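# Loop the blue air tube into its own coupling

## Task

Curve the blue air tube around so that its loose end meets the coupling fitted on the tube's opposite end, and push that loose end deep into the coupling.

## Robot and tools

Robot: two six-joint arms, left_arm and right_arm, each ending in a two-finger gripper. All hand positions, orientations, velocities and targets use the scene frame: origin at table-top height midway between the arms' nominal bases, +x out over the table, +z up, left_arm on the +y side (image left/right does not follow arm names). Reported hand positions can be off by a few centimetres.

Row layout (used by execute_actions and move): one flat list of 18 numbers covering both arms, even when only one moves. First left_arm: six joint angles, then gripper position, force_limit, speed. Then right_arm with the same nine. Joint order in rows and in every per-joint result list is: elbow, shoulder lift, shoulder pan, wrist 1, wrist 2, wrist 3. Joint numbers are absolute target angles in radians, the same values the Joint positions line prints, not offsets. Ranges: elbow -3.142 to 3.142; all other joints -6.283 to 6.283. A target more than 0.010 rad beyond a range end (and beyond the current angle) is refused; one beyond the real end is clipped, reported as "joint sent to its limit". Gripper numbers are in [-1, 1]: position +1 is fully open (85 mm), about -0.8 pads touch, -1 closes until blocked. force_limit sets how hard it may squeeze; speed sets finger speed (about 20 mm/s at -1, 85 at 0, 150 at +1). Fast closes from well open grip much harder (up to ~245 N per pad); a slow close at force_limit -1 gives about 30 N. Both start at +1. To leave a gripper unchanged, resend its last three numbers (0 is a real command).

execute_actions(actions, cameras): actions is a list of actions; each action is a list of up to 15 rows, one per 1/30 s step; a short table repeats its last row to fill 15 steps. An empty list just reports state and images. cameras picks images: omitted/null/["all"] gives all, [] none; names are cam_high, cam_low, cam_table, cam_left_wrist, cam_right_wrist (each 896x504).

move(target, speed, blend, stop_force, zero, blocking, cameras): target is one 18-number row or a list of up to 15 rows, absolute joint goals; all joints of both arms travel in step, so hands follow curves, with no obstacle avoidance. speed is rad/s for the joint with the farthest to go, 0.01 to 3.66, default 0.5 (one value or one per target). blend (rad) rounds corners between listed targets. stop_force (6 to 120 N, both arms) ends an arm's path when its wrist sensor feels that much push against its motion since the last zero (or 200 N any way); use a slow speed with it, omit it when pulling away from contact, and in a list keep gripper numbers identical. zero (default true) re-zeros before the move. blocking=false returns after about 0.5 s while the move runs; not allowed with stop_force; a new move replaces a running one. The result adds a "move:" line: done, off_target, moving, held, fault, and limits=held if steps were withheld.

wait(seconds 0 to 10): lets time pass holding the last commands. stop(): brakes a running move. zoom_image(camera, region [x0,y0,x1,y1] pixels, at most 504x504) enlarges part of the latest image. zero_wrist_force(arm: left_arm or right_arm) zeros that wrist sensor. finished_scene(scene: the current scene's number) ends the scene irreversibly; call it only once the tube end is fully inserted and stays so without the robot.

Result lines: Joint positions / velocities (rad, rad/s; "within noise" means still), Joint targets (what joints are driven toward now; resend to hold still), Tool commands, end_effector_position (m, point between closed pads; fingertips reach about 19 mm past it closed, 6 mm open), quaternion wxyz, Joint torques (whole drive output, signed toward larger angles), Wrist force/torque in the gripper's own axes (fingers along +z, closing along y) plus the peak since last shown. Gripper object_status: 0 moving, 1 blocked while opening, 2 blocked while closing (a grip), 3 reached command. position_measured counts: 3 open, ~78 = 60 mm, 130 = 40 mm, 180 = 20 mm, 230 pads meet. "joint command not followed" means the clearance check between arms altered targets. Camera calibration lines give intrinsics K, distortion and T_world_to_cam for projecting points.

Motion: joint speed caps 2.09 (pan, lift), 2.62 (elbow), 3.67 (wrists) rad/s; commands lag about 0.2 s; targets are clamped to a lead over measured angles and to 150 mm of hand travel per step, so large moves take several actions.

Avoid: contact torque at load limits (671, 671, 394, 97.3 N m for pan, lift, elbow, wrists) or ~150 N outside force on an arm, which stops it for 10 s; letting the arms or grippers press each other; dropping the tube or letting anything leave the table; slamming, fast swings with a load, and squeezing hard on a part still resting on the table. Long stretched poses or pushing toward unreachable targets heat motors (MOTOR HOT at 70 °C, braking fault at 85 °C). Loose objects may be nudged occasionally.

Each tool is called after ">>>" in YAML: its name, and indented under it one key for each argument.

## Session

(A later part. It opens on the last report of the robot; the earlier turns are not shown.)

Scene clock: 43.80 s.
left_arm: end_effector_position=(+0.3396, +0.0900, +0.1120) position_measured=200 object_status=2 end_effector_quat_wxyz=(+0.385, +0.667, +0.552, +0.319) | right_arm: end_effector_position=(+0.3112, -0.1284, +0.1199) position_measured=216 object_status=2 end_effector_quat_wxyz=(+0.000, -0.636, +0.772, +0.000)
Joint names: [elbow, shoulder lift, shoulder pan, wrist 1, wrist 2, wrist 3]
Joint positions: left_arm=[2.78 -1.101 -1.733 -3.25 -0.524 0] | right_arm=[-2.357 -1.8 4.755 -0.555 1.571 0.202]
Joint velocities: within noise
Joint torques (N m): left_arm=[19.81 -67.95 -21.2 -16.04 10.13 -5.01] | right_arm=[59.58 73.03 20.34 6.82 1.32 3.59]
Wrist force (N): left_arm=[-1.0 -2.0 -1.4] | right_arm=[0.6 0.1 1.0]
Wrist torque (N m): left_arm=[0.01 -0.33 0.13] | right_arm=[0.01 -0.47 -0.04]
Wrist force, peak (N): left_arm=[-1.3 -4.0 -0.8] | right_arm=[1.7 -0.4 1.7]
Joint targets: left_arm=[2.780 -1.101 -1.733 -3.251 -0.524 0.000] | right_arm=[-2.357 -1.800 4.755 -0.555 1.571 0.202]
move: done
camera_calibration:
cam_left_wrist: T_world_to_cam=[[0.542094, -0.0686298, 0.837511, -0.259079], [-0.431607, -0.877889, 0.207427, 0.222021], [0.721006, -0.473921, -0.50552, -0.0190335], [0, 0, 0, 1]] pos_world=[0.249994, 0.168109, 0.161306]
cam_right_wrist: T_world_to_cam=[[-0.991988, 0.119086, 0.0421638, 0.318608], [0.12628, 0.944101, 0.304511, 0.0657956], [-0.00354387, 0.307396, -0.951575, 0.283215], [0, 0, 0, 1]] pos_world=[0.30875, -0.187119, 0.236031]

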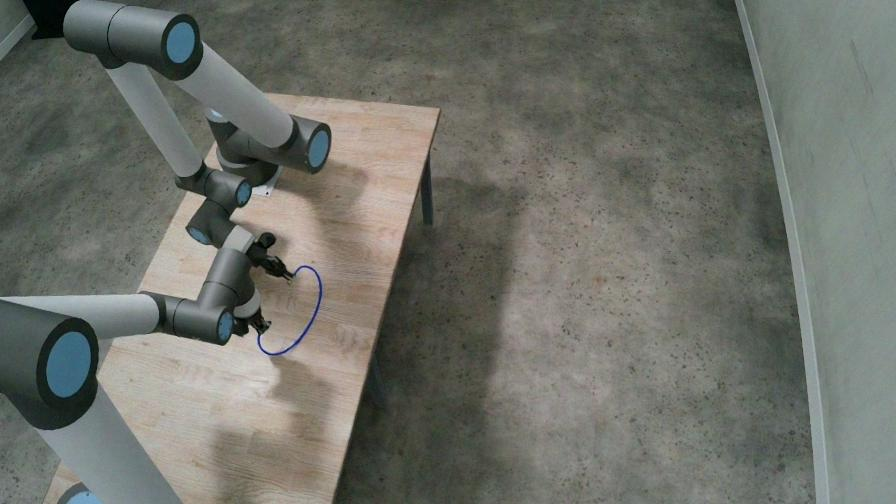

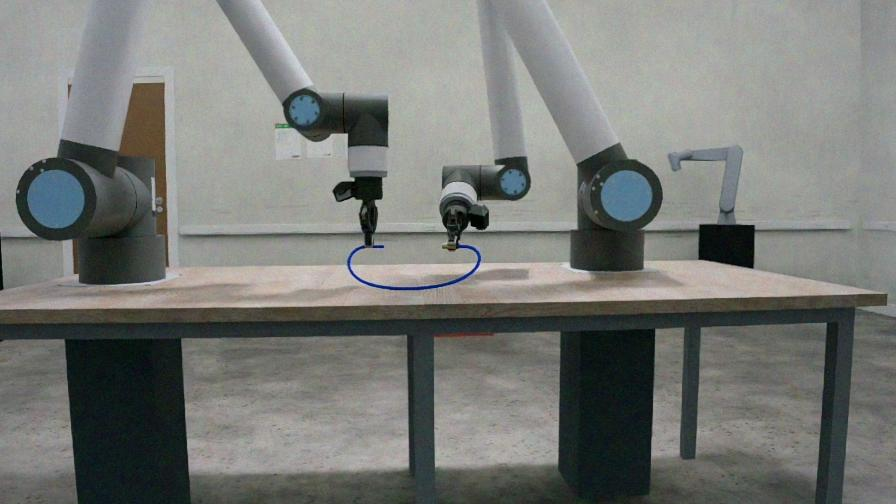

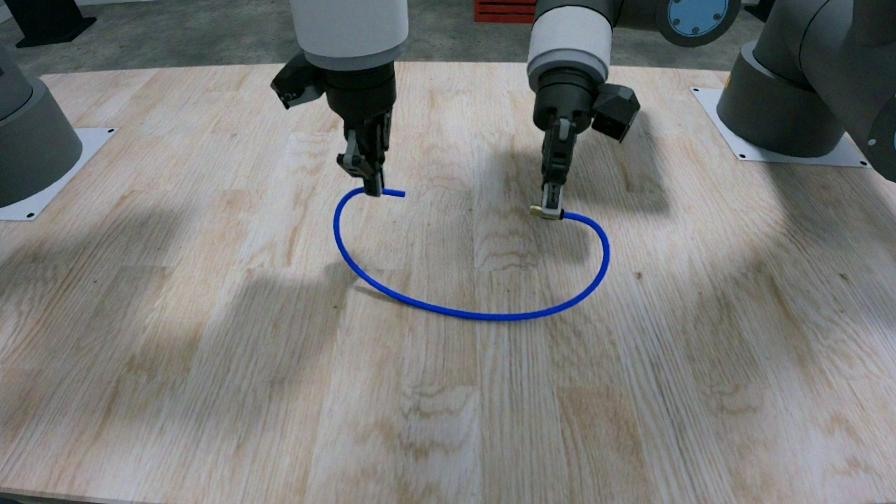

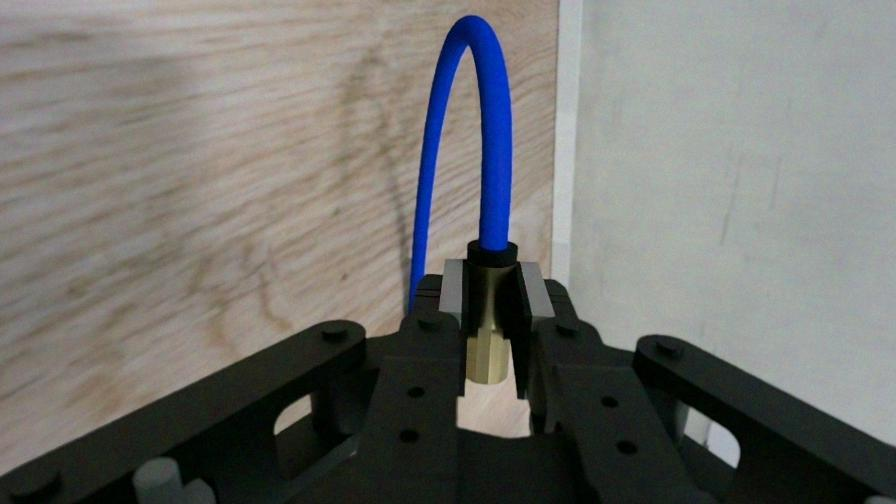

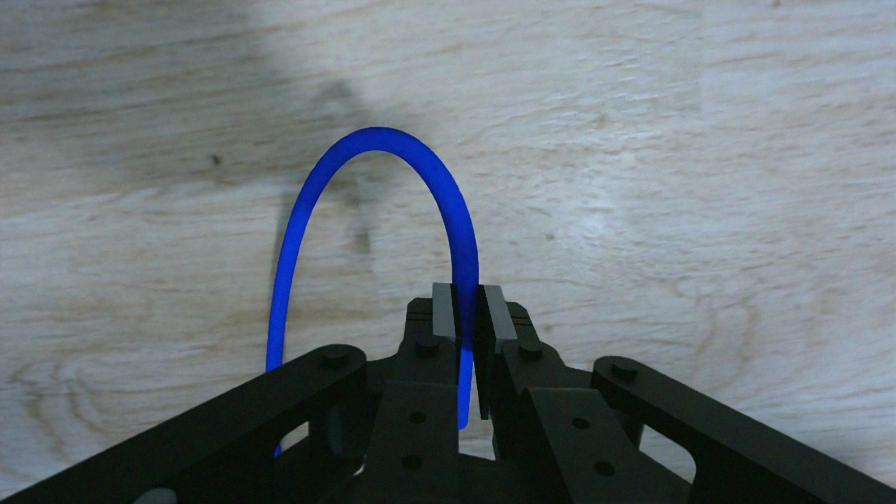

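>>> move:
  target: [2.5923,-1.1766,-1.7088,-2.9865,-0.6205,-0.006,-1,0.8,-0.8,-2.3574,-1.7998,4.7550,-0.5552,1.5708,0.2016,-1,0.2,-0.8]
  speed: 0.15

>>> zoom_image:
  camera: "cam_low"
  region: [350, 232, 420, 262]

>>> zoom_image:
  camera: "cam_table"
  region: [350, 170, 480, 230]

>>> zoom_image:
  camera: "cam_right_wrist"
  region: [400, 320, 540, 480]

>>> zoom_image:
  camera: "cam_left_wrist"
  region: [400, 300, 580, 470]

Scene clock: 49.43 s.
left_arm: end_effector_position=(+0.3138, -0.0277, +0.1164) position_measured=200 object_status=2 end_effector_quat_wxyz=(+0.350, +0.676, +0.577, +0.295) | right_arm: end_effector_position=(+0.3112, -0.1284, +0.1199) position_measured=216 object_status=2 end_effector_quat_wxyz=(+0.000, -0.636, +0.772, +0.000)
Joint names: [elbow, shoulder lift, shoulder pan, wrist 1, wrist 2, wrist 3]
Joint positions: left_arm=[2.592 -1.177 -1.709 -2.987 -0.62 -0.006] | right_arm=[-2.357 -1.8 4.755 -0.555 1.571 0.202]
Joint velocities: within noise
Joint torques (N m): left_arm=[-39.78 -128.68 13.5 -2.01 -0.01 -4.65] | right_arm=[52.83 75.24 14.13 13.45 1.44 3.44]
Wrist force (N): left_arm=[-0.6 -2.3 -1.3] | right_arm=[1.7 0.4 0.5]
Wrist torque (N m): left_arm=[0.17 -0.25 0.26] | right_arm=[0.05 -0.46 -0.02]
Wrist force, peak (N): left_arm=[0.1 -3.3 -1.4] | right_arm=[1.7 -0.1 1.3]
Joint targets: left_arm=[2.592 -1.177 -1.709 -2.986 -0.621 -0.006] | right_arm=[-2.357 -1.800 4.755 -0.555 1.571 0.202]
move: done
camera_calibration:
cam_left_wrist: T_world_to_cam=[[0.621604, -0.0624609, 0.780837, -0.275115], [-0.386231, -0.891663, 0.236142, 0.0885918], [0.681494, -0.44837, -0.578386, -0.0323595], [0, 0, 0, 1]] pos_world=[0.227282, 0.0473011, 0.175183]
cam_right_wrist: T_world_to_cam=[[-0.991988, 0.119086, 0.0421638, 0.31862], [0.12628, 0.944101, 0.304511, 0.06589], [-0.00354387, 0.307396, -0.951575, 0.283246], [0, 0, 0, 1]] pos_world=[0.30875, -0.187219, 0.236031]

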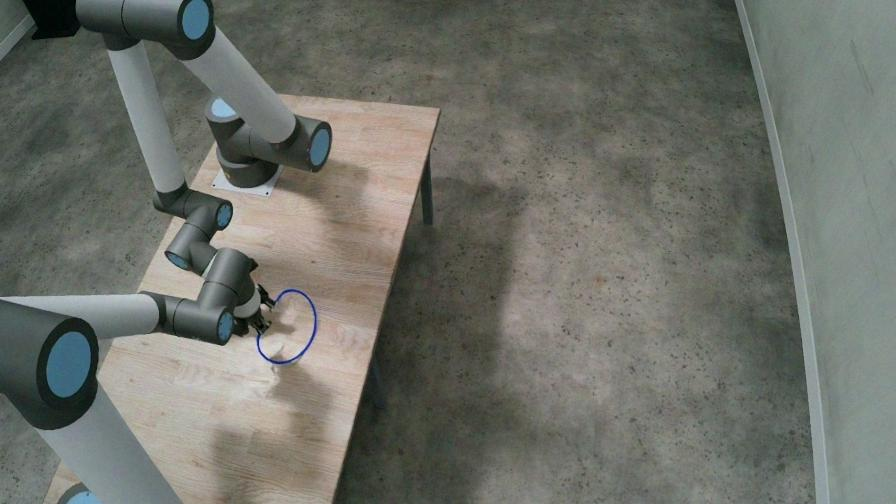

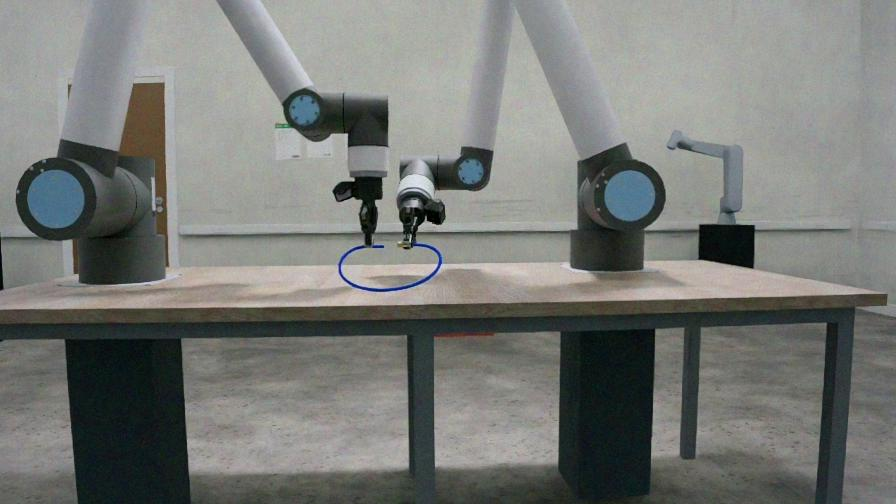

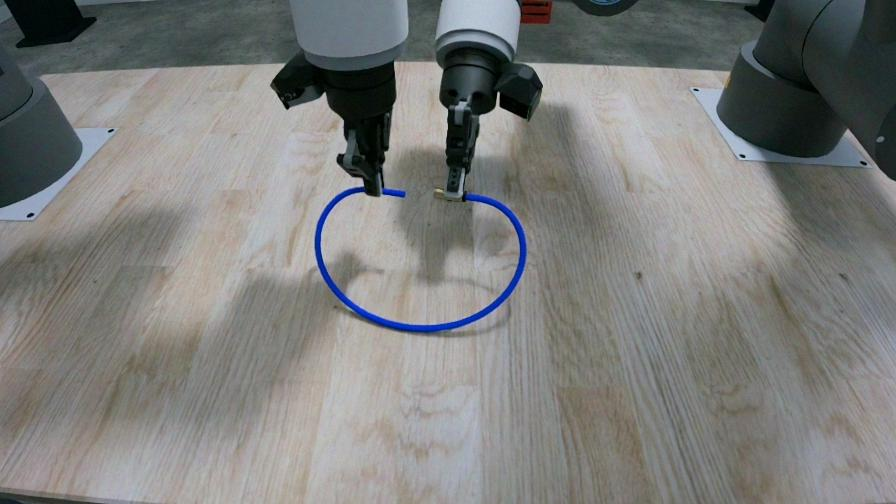

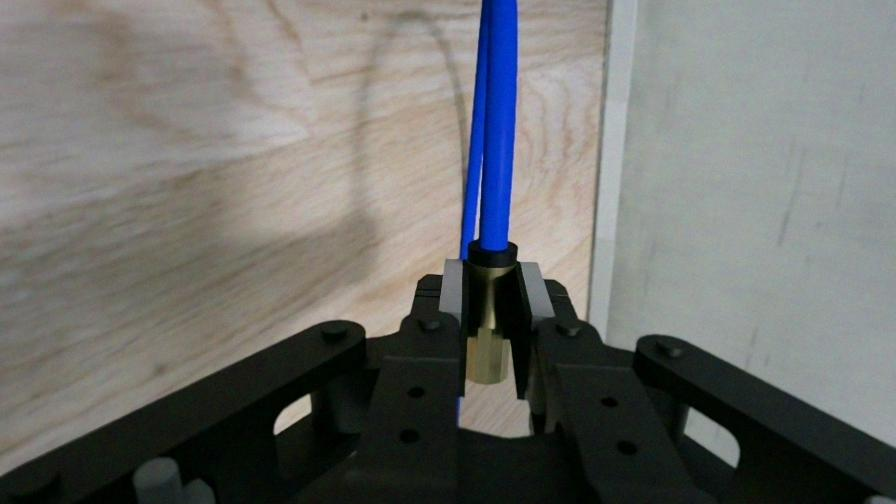

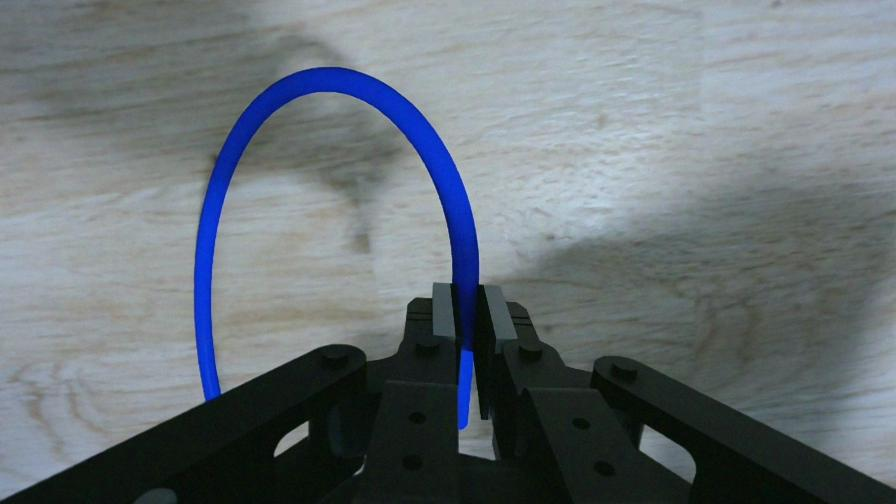

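Scaled by 7.200 from the camera's 896x504 image, which has a finer 1280x720 frame.

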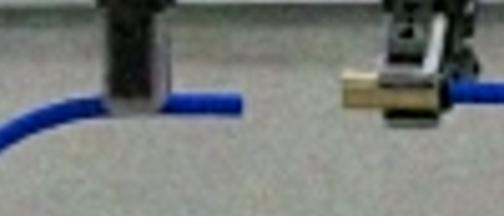

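Scaled by 3.877 from the camera's 896x504 image, which has a finer 1280x720 frame.

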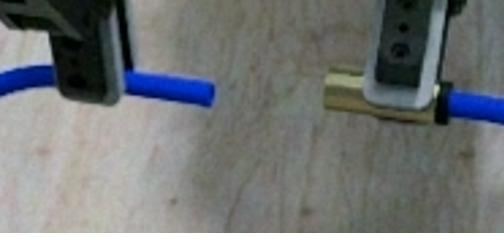

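Scaled by 3.150 from the camera's 896x504 image, which has a finer 1280x720 frame.

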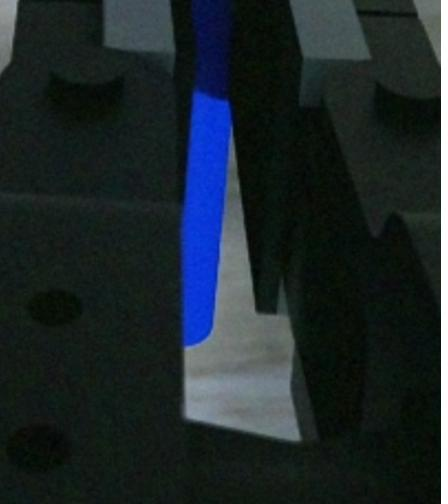

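Scaled by 2.800 from the camera's 896x504 image, which has a finer 1280x720 frame.

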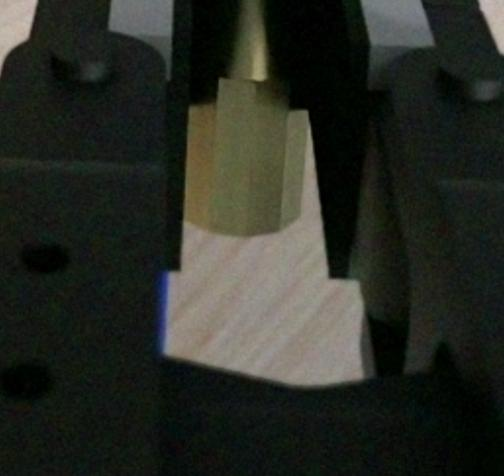

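>>> move:
  target: [2.5445,-1.1653,-1.7035,-2.9150,-0.6205,-0.006,-1,0.8,-0.8,-2.3574,-1.7998,4.7550,-0.5552,1.5708,0.2016,-1,0.2,-0.8]
  speed: 0.06

>>> zoom_image:
  camera: "cam_low"
  region: [350, 232, 420, 262]

>>> zoom_image:
  camera: "cam_table"
  region: [350, 170, 480, 230]

>>> zoom_image:
  camera: "cam_right_wrist"
  region: [400, 320, 540, 480]

>>> zoom_image:
  camera: "cam_left_wrist"
  region: [400, 300, 580, 470]

Scene clock: 60.00 s.
left_arm: end_effector_position=(+0.3129, -0.0537, +0.1118) position_measured=200 object_status=2 end_effector_quat_wxyz=(+0.339, +0.680, +0.573, +0.308) | right_arm: end_effector_position=(+0.3112, -0.1284, +0.1199) position_measured=216 object_status=2 end_effector_quat_wxyz=(+0.000, -0.636, +0.772, +0.000)
Joint names: [elbow, shoulder lift, shoulder pan, wrist 1, wrist 2, wrist 3]
Joint positions: left_arm=[2.545 -1.165 -1.704 -2.915 -0.621 -0.006] | right_arm=[-2.357 -1.8 4.755 -0.555 1.571 0.202]
Joint velocities: within noise
Joint torques (N m): left_arm=[-45.33 -79.41 10.07 -2.33 1.31 -4.67] | right_arm=[55.26 79.69 14.02 13.75 0.81 3.35]
Wrist force (N): left_arm=[-0.6 -2.7 -1.4] | right_arm=[1.7 0.3 0.4]
Wrist torque (N m): left_arm=[0.01 -0.17 0.27] | right_arm=[0.05 -0.43 -0.01]
Wrist force, peak (N): left_arm=[-1.0 -3.1 -1.2] | right_arm=[1.8 0.2 1.4]
Joint targets: left_arm=[2.545 -1.165 -1.703 -2.915 -0.621 -0.006] | right_arm=[-2.357 -1.800 4.755 -0.555 1.571 0.202]
move: done
camera_calibration:
cam_left_wrist: T_world_to_cam=[[0.617709, -0.0860993, 0.78168, -0.272654], [-0.382767, -0.901219, 0.203208, 0.0682327], [0.686969, -0.424724, -0.589647, -0.0451881], [0, 0, 0, 1]] pos_world=[0.225581, 0.0188248, 0.172618]
cam_right_wrist: T_world_to_cam=[[-0.991988, 0.119086, 0.0421638, 0.31862], [0.12628, 0.944101, 0.304511, 0.06589], [-0.00354387, 0.307396, -0.951575, 0.283246], [0, 0, 0, 1]] pos_world=[0.30875, -0.187219, 0.236031]

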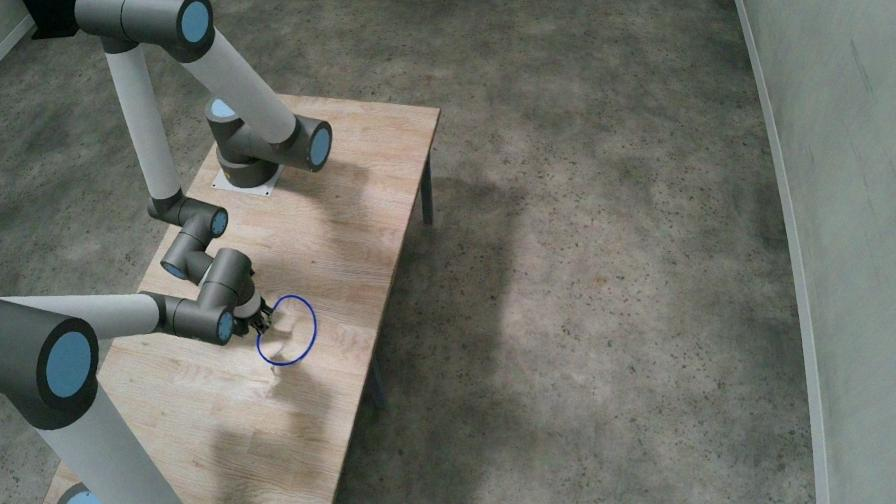

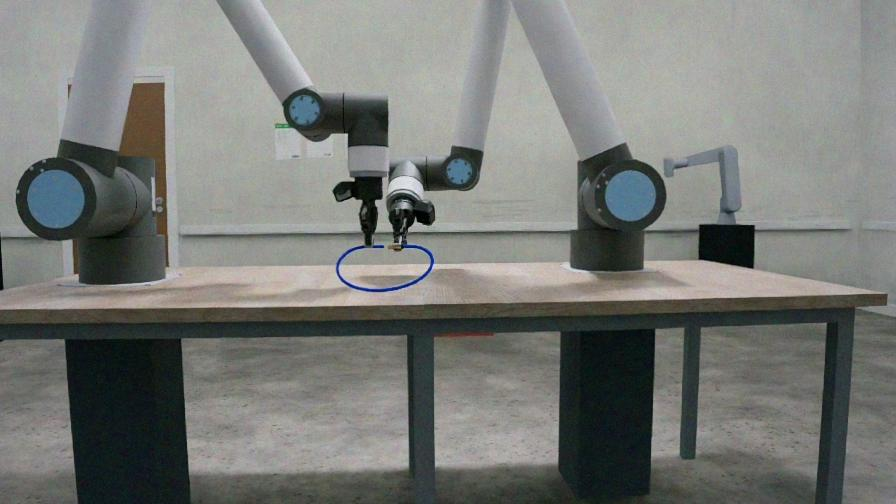

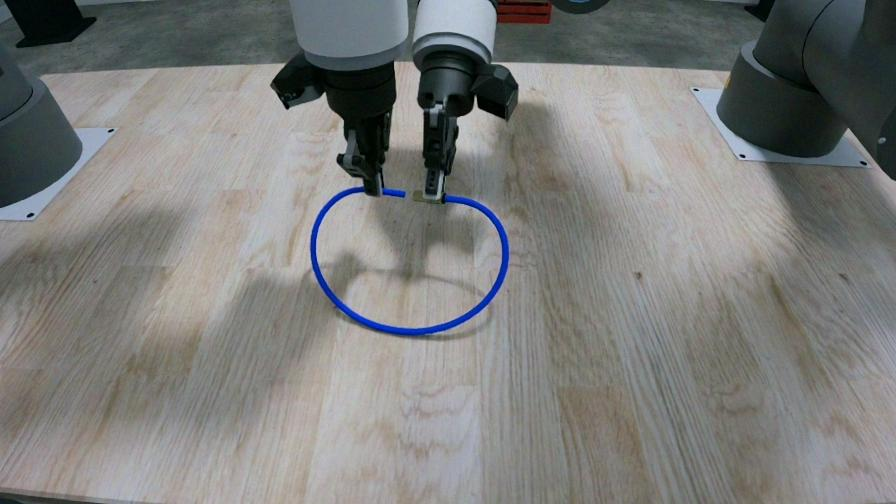

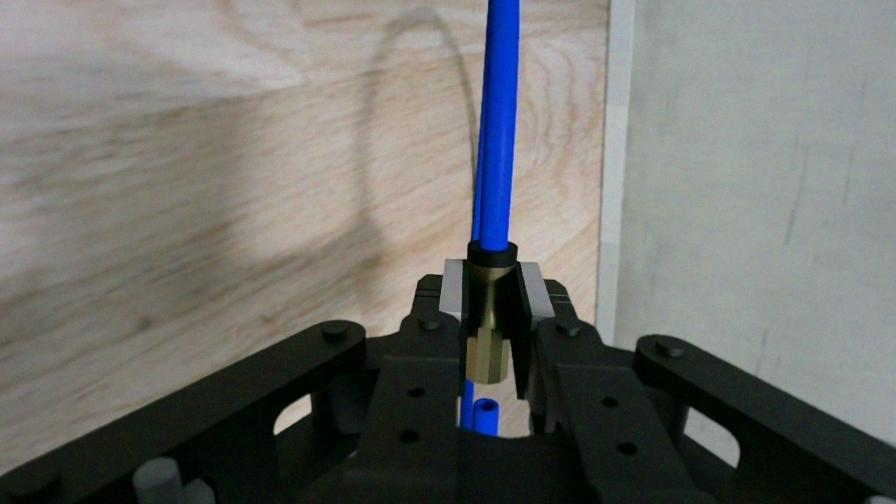

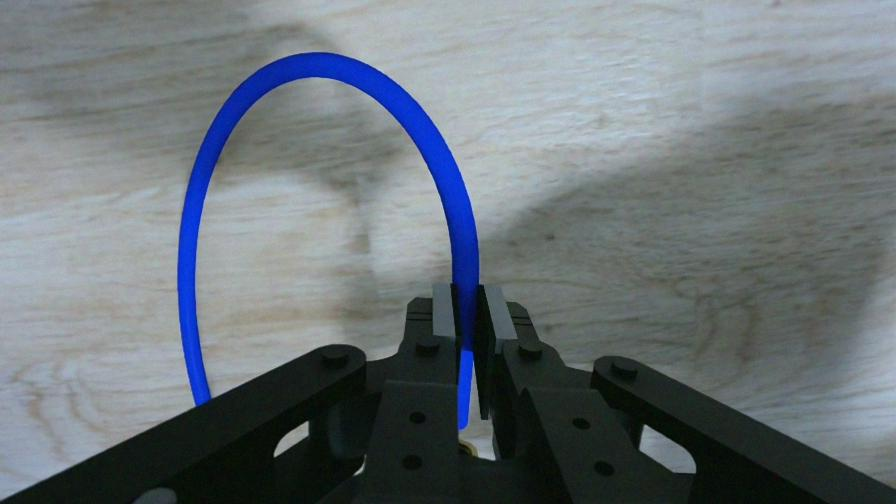

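Scaled by 7.200 from the camera's 896x504 image, which has a finer 1280x720 frame.

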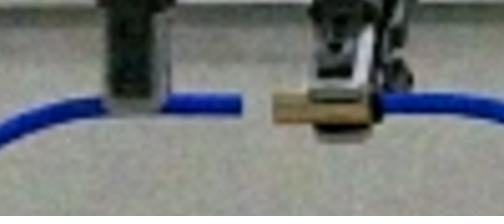

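Scaled by 3.877 from the camera's 896x504 image, which has a finer 1280x720 frame.

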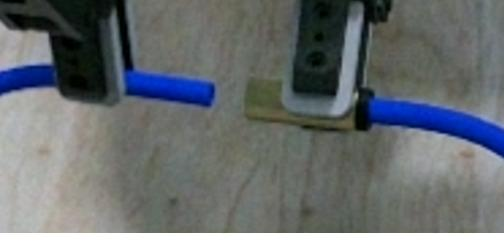

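Scaled by 3.150 from the camera's 896x504 image, which has a finer 1280x720 frame.

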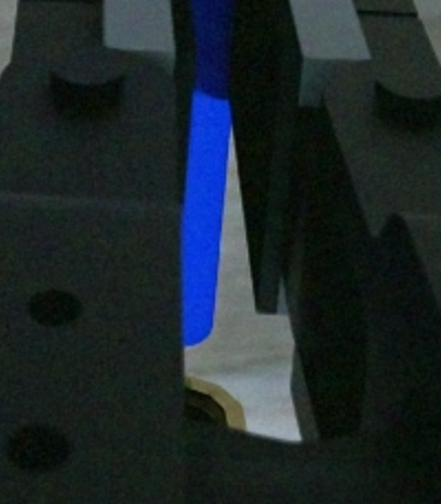

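Scaled by 2.800 from the camera's 896x504 image, which has a finer 1280x720 frame.

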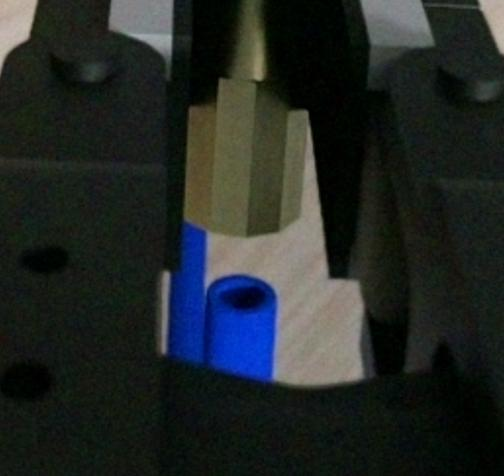

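>>> move:
  target: [2.5255,-1.1597,-1.7035,-2.9016,-0.6205,-0.006,-1,0.8,-0.8,-2.3574,-1.7998,4.7550,-0.5552,1.5708,0.2016,-1,0.2,-0.8]
  speed: 0.01
  stop_force: 12

>>> zoom_image:
  camera: "cam_low"
  region: [350, 232, 420, 262]

>>> zoom_image:
  camera: "cam_table"
  region: [350, 170, 480, 230]

>>> zoom_image:
  camera: "cam_right_wrist"
  region: [400, 320, 540, 480]

>>> zoom_image:
  camera: "cam_left_wrist"
  region: [400, 300, 580, 470]

Scene clock: 69.57 s.
left_arm: end_effector_position=(+0.3106, -0.0676, +0.1118) position_measured=200 object_status=2 end_effector_quat_wxyz=(+0.339, +0.680, +0.573, +0.308) | right_arm: end_effector_position=(+0.3112, -0.1284, +0.1199) position_measured=216 object_status=2 end_effector_quat_wxyz=(+0.000, -0.636, +0.772, +0.000)
Joint names: [elbow, shoulder lift, shoulder pan, wrist 1, wrist 2, wrist 3]
Joint positions: left_arm=[2.525 -1.16 -1.703 -2.902 -0.621 -0.006] | right_arm=[-2.357 -1.8 4.755 -0.555 1.571 0.202]
Joint velocities: within noise
Joint torques (N m): left_arm=[-43.51 -81.41 6.14 -4.17 1.84 -4.18] | right_arm=[59.77 83.4 13.64 12.68 0.76 3.35]
Wrist force (N): left_arm=[-0.8 -2.8 -1.0] | right_arm=[1.6 0.3 1.0]
Wrist torque (N m): left_arm=[0.07 -0.20 0.28] | right_arm=[0.05 -0.40 -0.01]
Wrist force, peak (N): left_arm=[-1.1 -3.2 -1.2] | right_arm=[2.0 0.3 0.7]
Joint targets: left_arm=[2.526 -1.160 -1.703 -2.902 -0.621 -0.006] | right_arm=[-2.357 -1.800 4.755 -0.555 1.571 0.202]
move: done
camera_calibration:
cam_left_wrist: T_world_to_cam=[[0.617642, -0.0861466, 0.781727, -0.272485], [-0.382726, -0.901267, 0.203072, 0.0548785], [0.687051, -0.424613, -0.589631, -0.0496021], [0, 0, 0, 1]] pos_world=[0.223381, 0.00492489, 0.172618]
cam_right_wrist: T_world_to_cam=[[-0.991988, 0.119086, 0.0421638, 0.31862], [0.12628, 0.944101, 0.304511, 0.06589], [-0.00354387, 0.307396, -0.951575, 0.283246], [0, 0, 0, 1]] pos_world=[0.30875, -0.187219, 0.236031]

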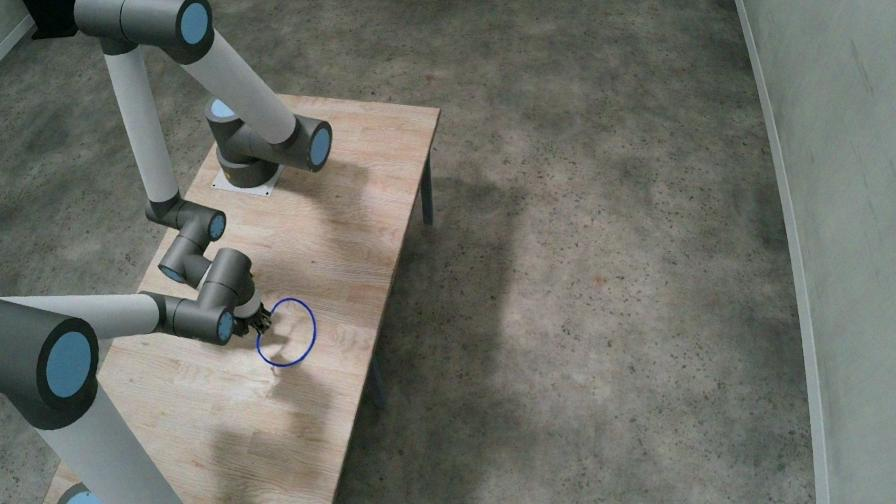

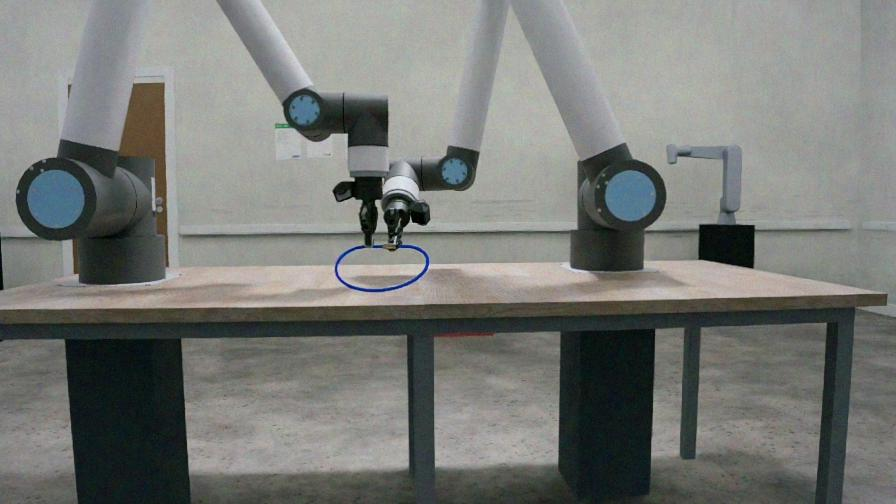

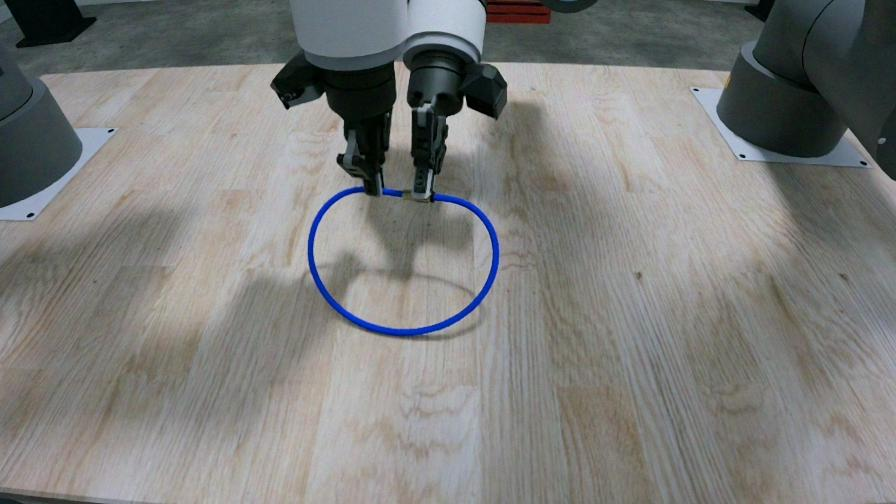

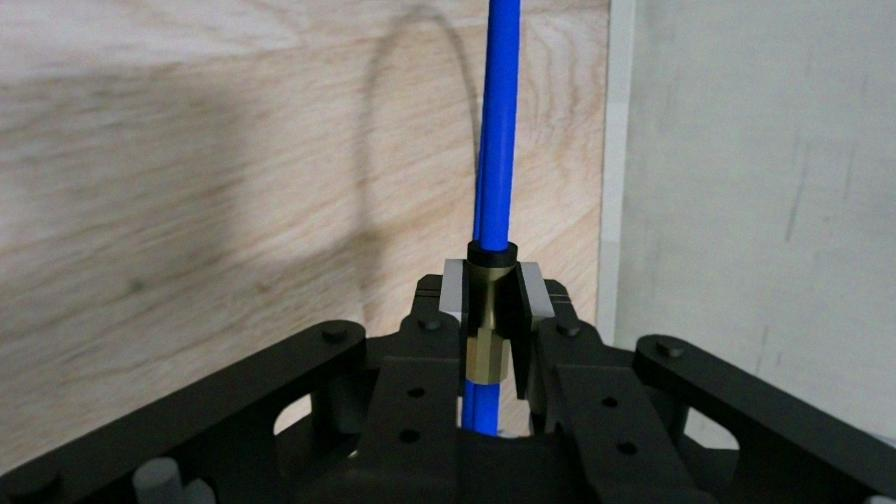

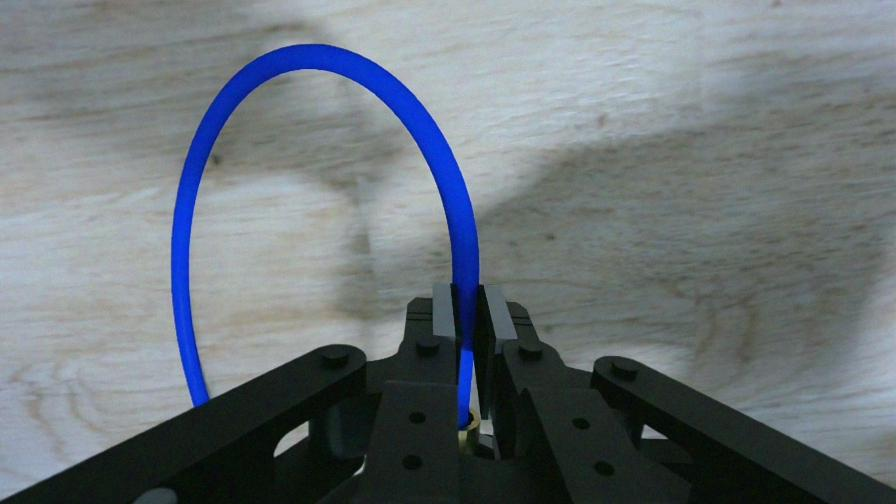

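Scaled by 7.200 from the camera's 896x504 image, which has a finer 1280x720 frame.

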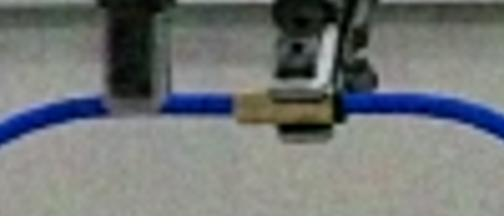

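Scaled by 3.877 from the camera's 896x504 image, which has a finer 1280x720 frame.

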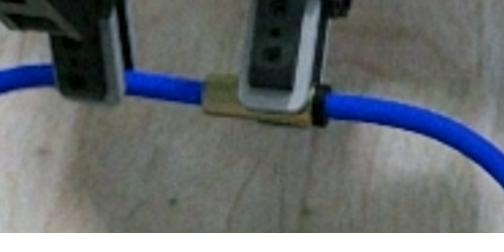

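Scaled by 3.150 from the camera's 896x504 image, which has a finer 1280x720 frame.

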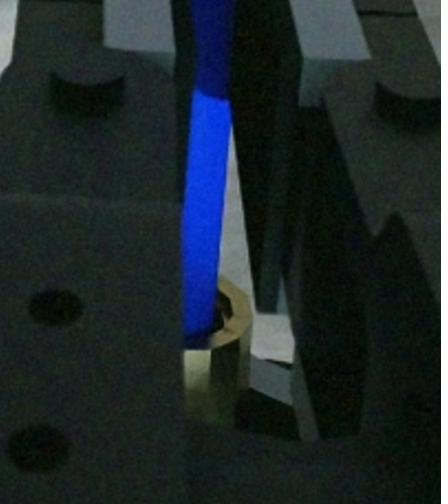

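Scaled by 2.800 from the camera's 896x504 image, which has a finer 1280x720 frame.

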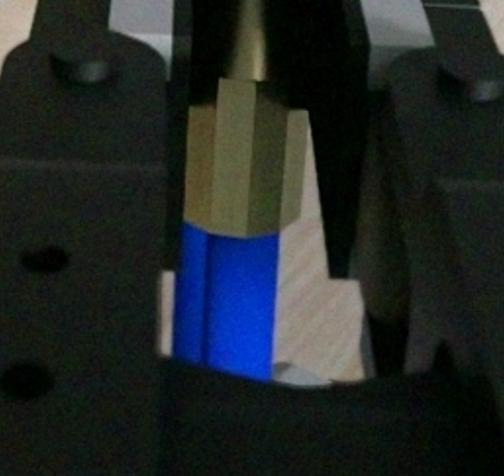

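>>> move:
  target:
    - [2.5310,-1.1615,-1.7035,-2.9053,-0.6205,-0.006,-1,0.8,-0.8,-2.3574,-1.7998,4.7550,-0.5552,1.5708,0.2016,-1,0.2,-0.8]
    - [2.5140,-1.1887,-1.6835,-2.8611,-0.6787,-0.006,-1,0.8,-0.8,-2.3574,-1.7998,4.7550,-0.5552,1.5708,0.2016,-1,0.2,-0.8]
  speed: 0.03

>>> zoom_image:
  camera: "cam_low"
  region: [350, 232, 420, 262]

>>> zoom_image:
  camera: "cam_table"
  region: [350, 170, 480, 230]

>>> zoom_image:
  camera: "cam_right_wrist"
  region: [400, 320, 540, 480]

>>> zoom_image:
  camera: "cam_left_wrist"
  region: [400, 300, 580, 470]

Scene clock: 80.77 s.
left_arm: end_effector_position=(+0.3124, -0.0636, +0.1125) position_measured=200 object_status=2 end_effector_quat_wxyz=(+0.316, +0.684, +0.588, +0.294) | right_arm: end_effector_position=(+0.3112, -0.1284, +0.1199) position_measured=216 object_status=2 end_effector_quat_wxyz=(+0.000, -0.636, +0.772, +0.000)
Joint names: [elbow, shoulder lift, shoulder pan, wrist 1, wrist 2, wrist 3]
Joint positions: left_arm=[2.514 -1.189 -1.684 -2.861 -0.678 -0.006] | right_arm=[-2.357 -1.8 4.755 -0.555 1.571 0.202]
Joint velocities: within noise
Joint torques (N m): left_arm=[-46.96 -134.22 14.01 -2.98 0.04 -4.17] | right_arm=[63.34 86.53 7.32 11.6 0.58 3.14]
Wrist force (N): left_arm=[-1.2 -2.2 -1.4] | right_arm=[1.7 0.2 0.6]
Wrist torque (N m): left_arm=[0.21 -0.22 0.24] | right_arm=[0.03 -0.42 -0.01]
Wrist force, peak (N): left_arm=[-1.2 -3.4 -1.1] | right_arm=[1.9 0.0 1.2]
Joint targets: left_arm=[2.514 -1.189 -1.684 -2.861 -0.679 -0.006] | right_arm=[-2.357 -1.800 4.755 -0.555 1.571 0.202]
move: done
camera_calibration:
cam_left_wrist: T_world_to_cam=[[0.663186, -0.0786875, 0.744306, -0.283306], [-0.350854, -0.911108, 0.216293, 0.0469658], [0.661124, -0.404586, -0.631843, -0.0345621], [0, 0, 0, 1]] pos_world=[0.227213, 0.0065149, 0.17887]
cam_right_wrist: T_world_to_cam=[[-0.991988, 0.119086, 0.0421638, 0.31862], [0.12628, 0.944101, 0.304511, 0.06589], [-0.00354387, 0.307396, -0.951575, 0.283246], [0, 0, 0, 1]] pos_world=[0.30875, -0.187219, 0.236031]

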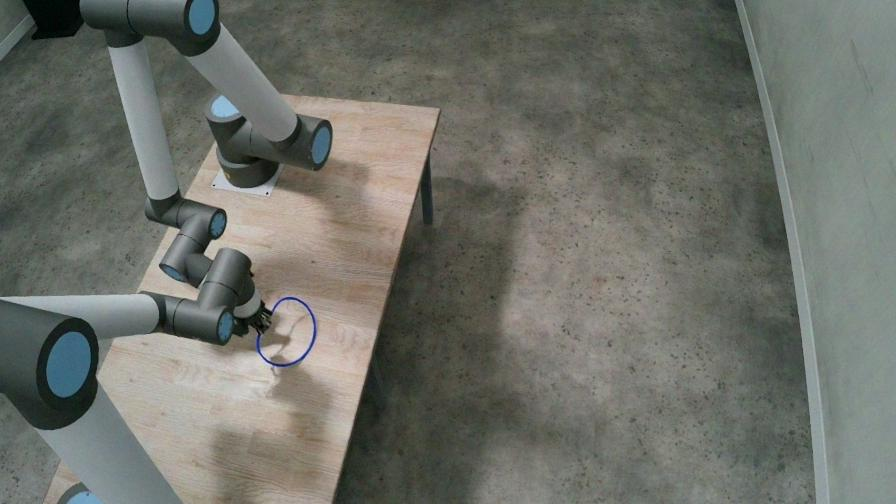

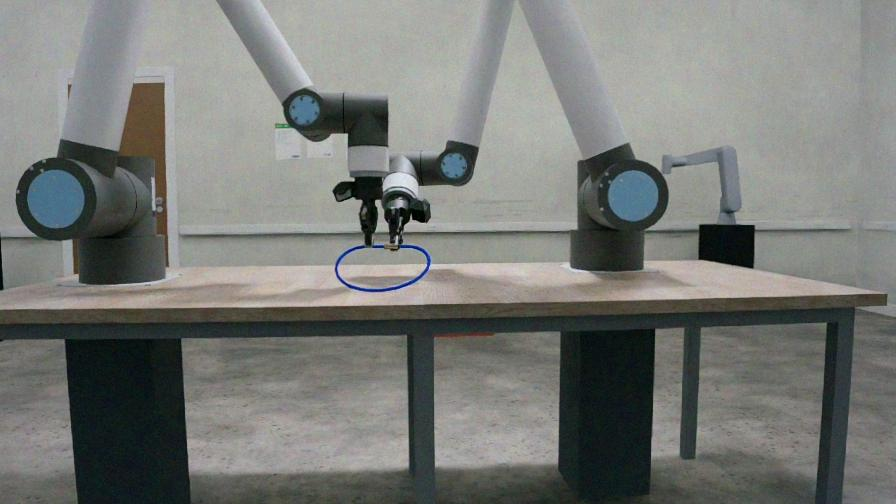

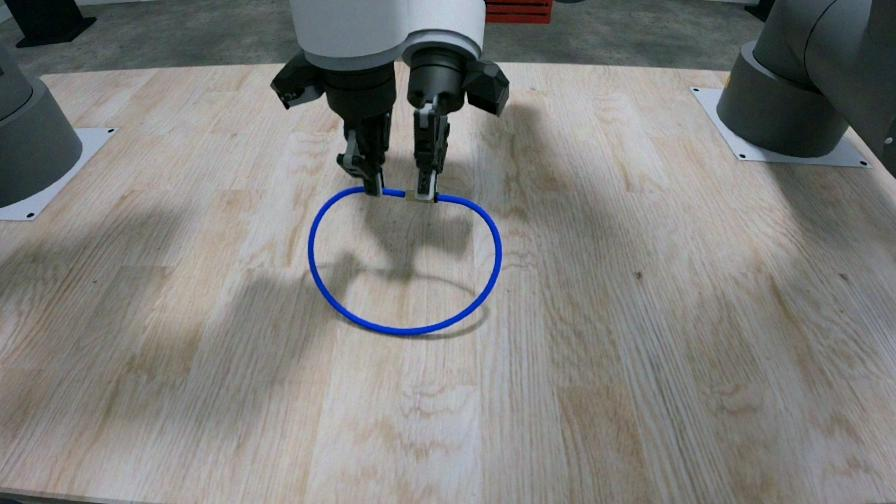

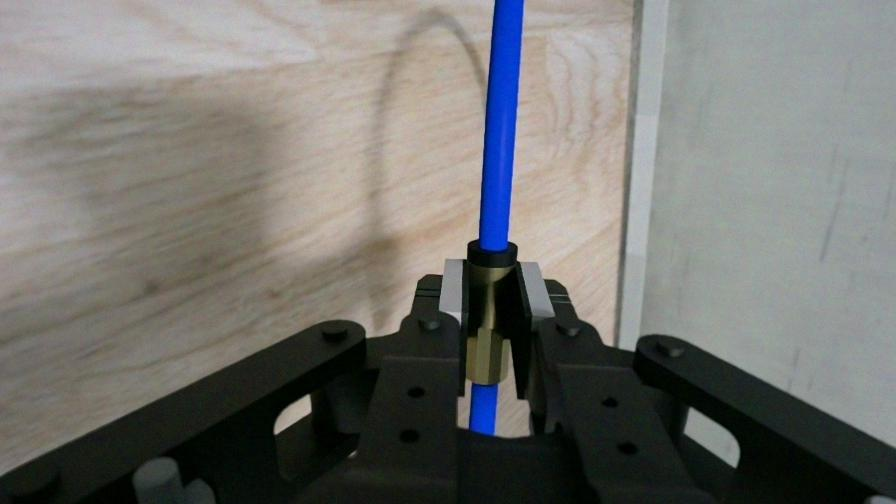

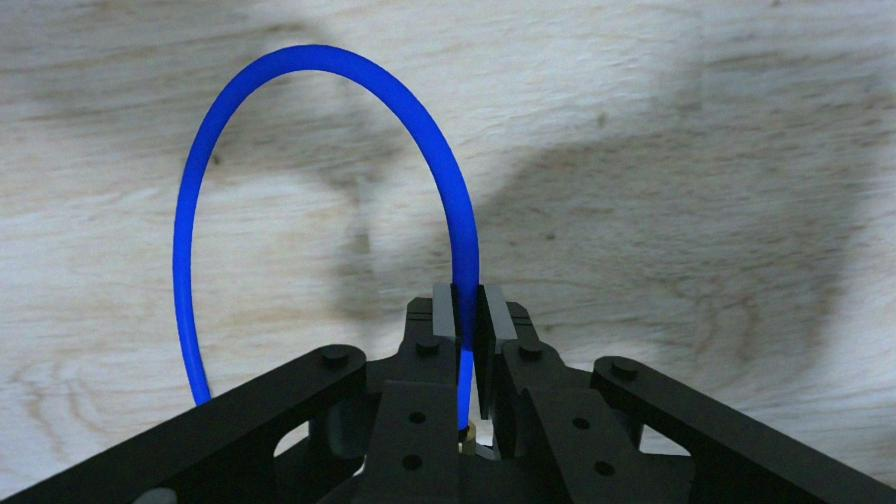

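Scaled by 7.200 from the camera's 896x504 image, which has a finer 1280x720 frame.

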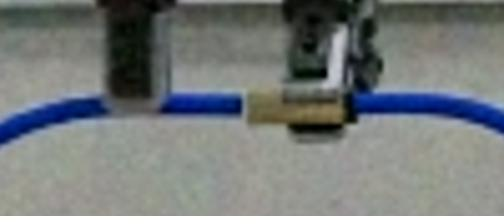

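Scaled by 3.877 from the camera's 896x504 image, which has a finer 1280x720 frame.

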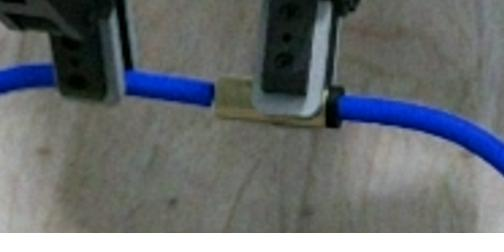

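Scaled by 3.150 from the camera's 896x504 image, which has a finer 1280x720 frame.

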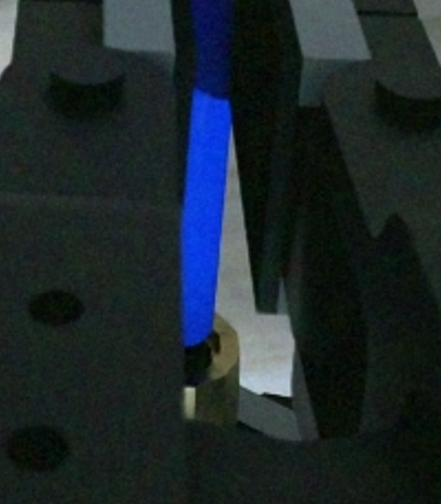

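Scaled by 2.800 from the camera's 896x504 image, which has a finer 1280x720 frame.

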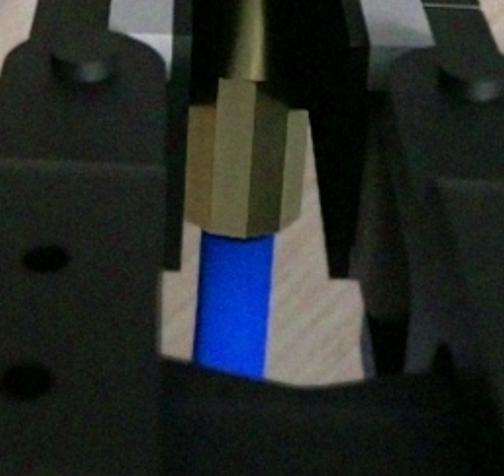

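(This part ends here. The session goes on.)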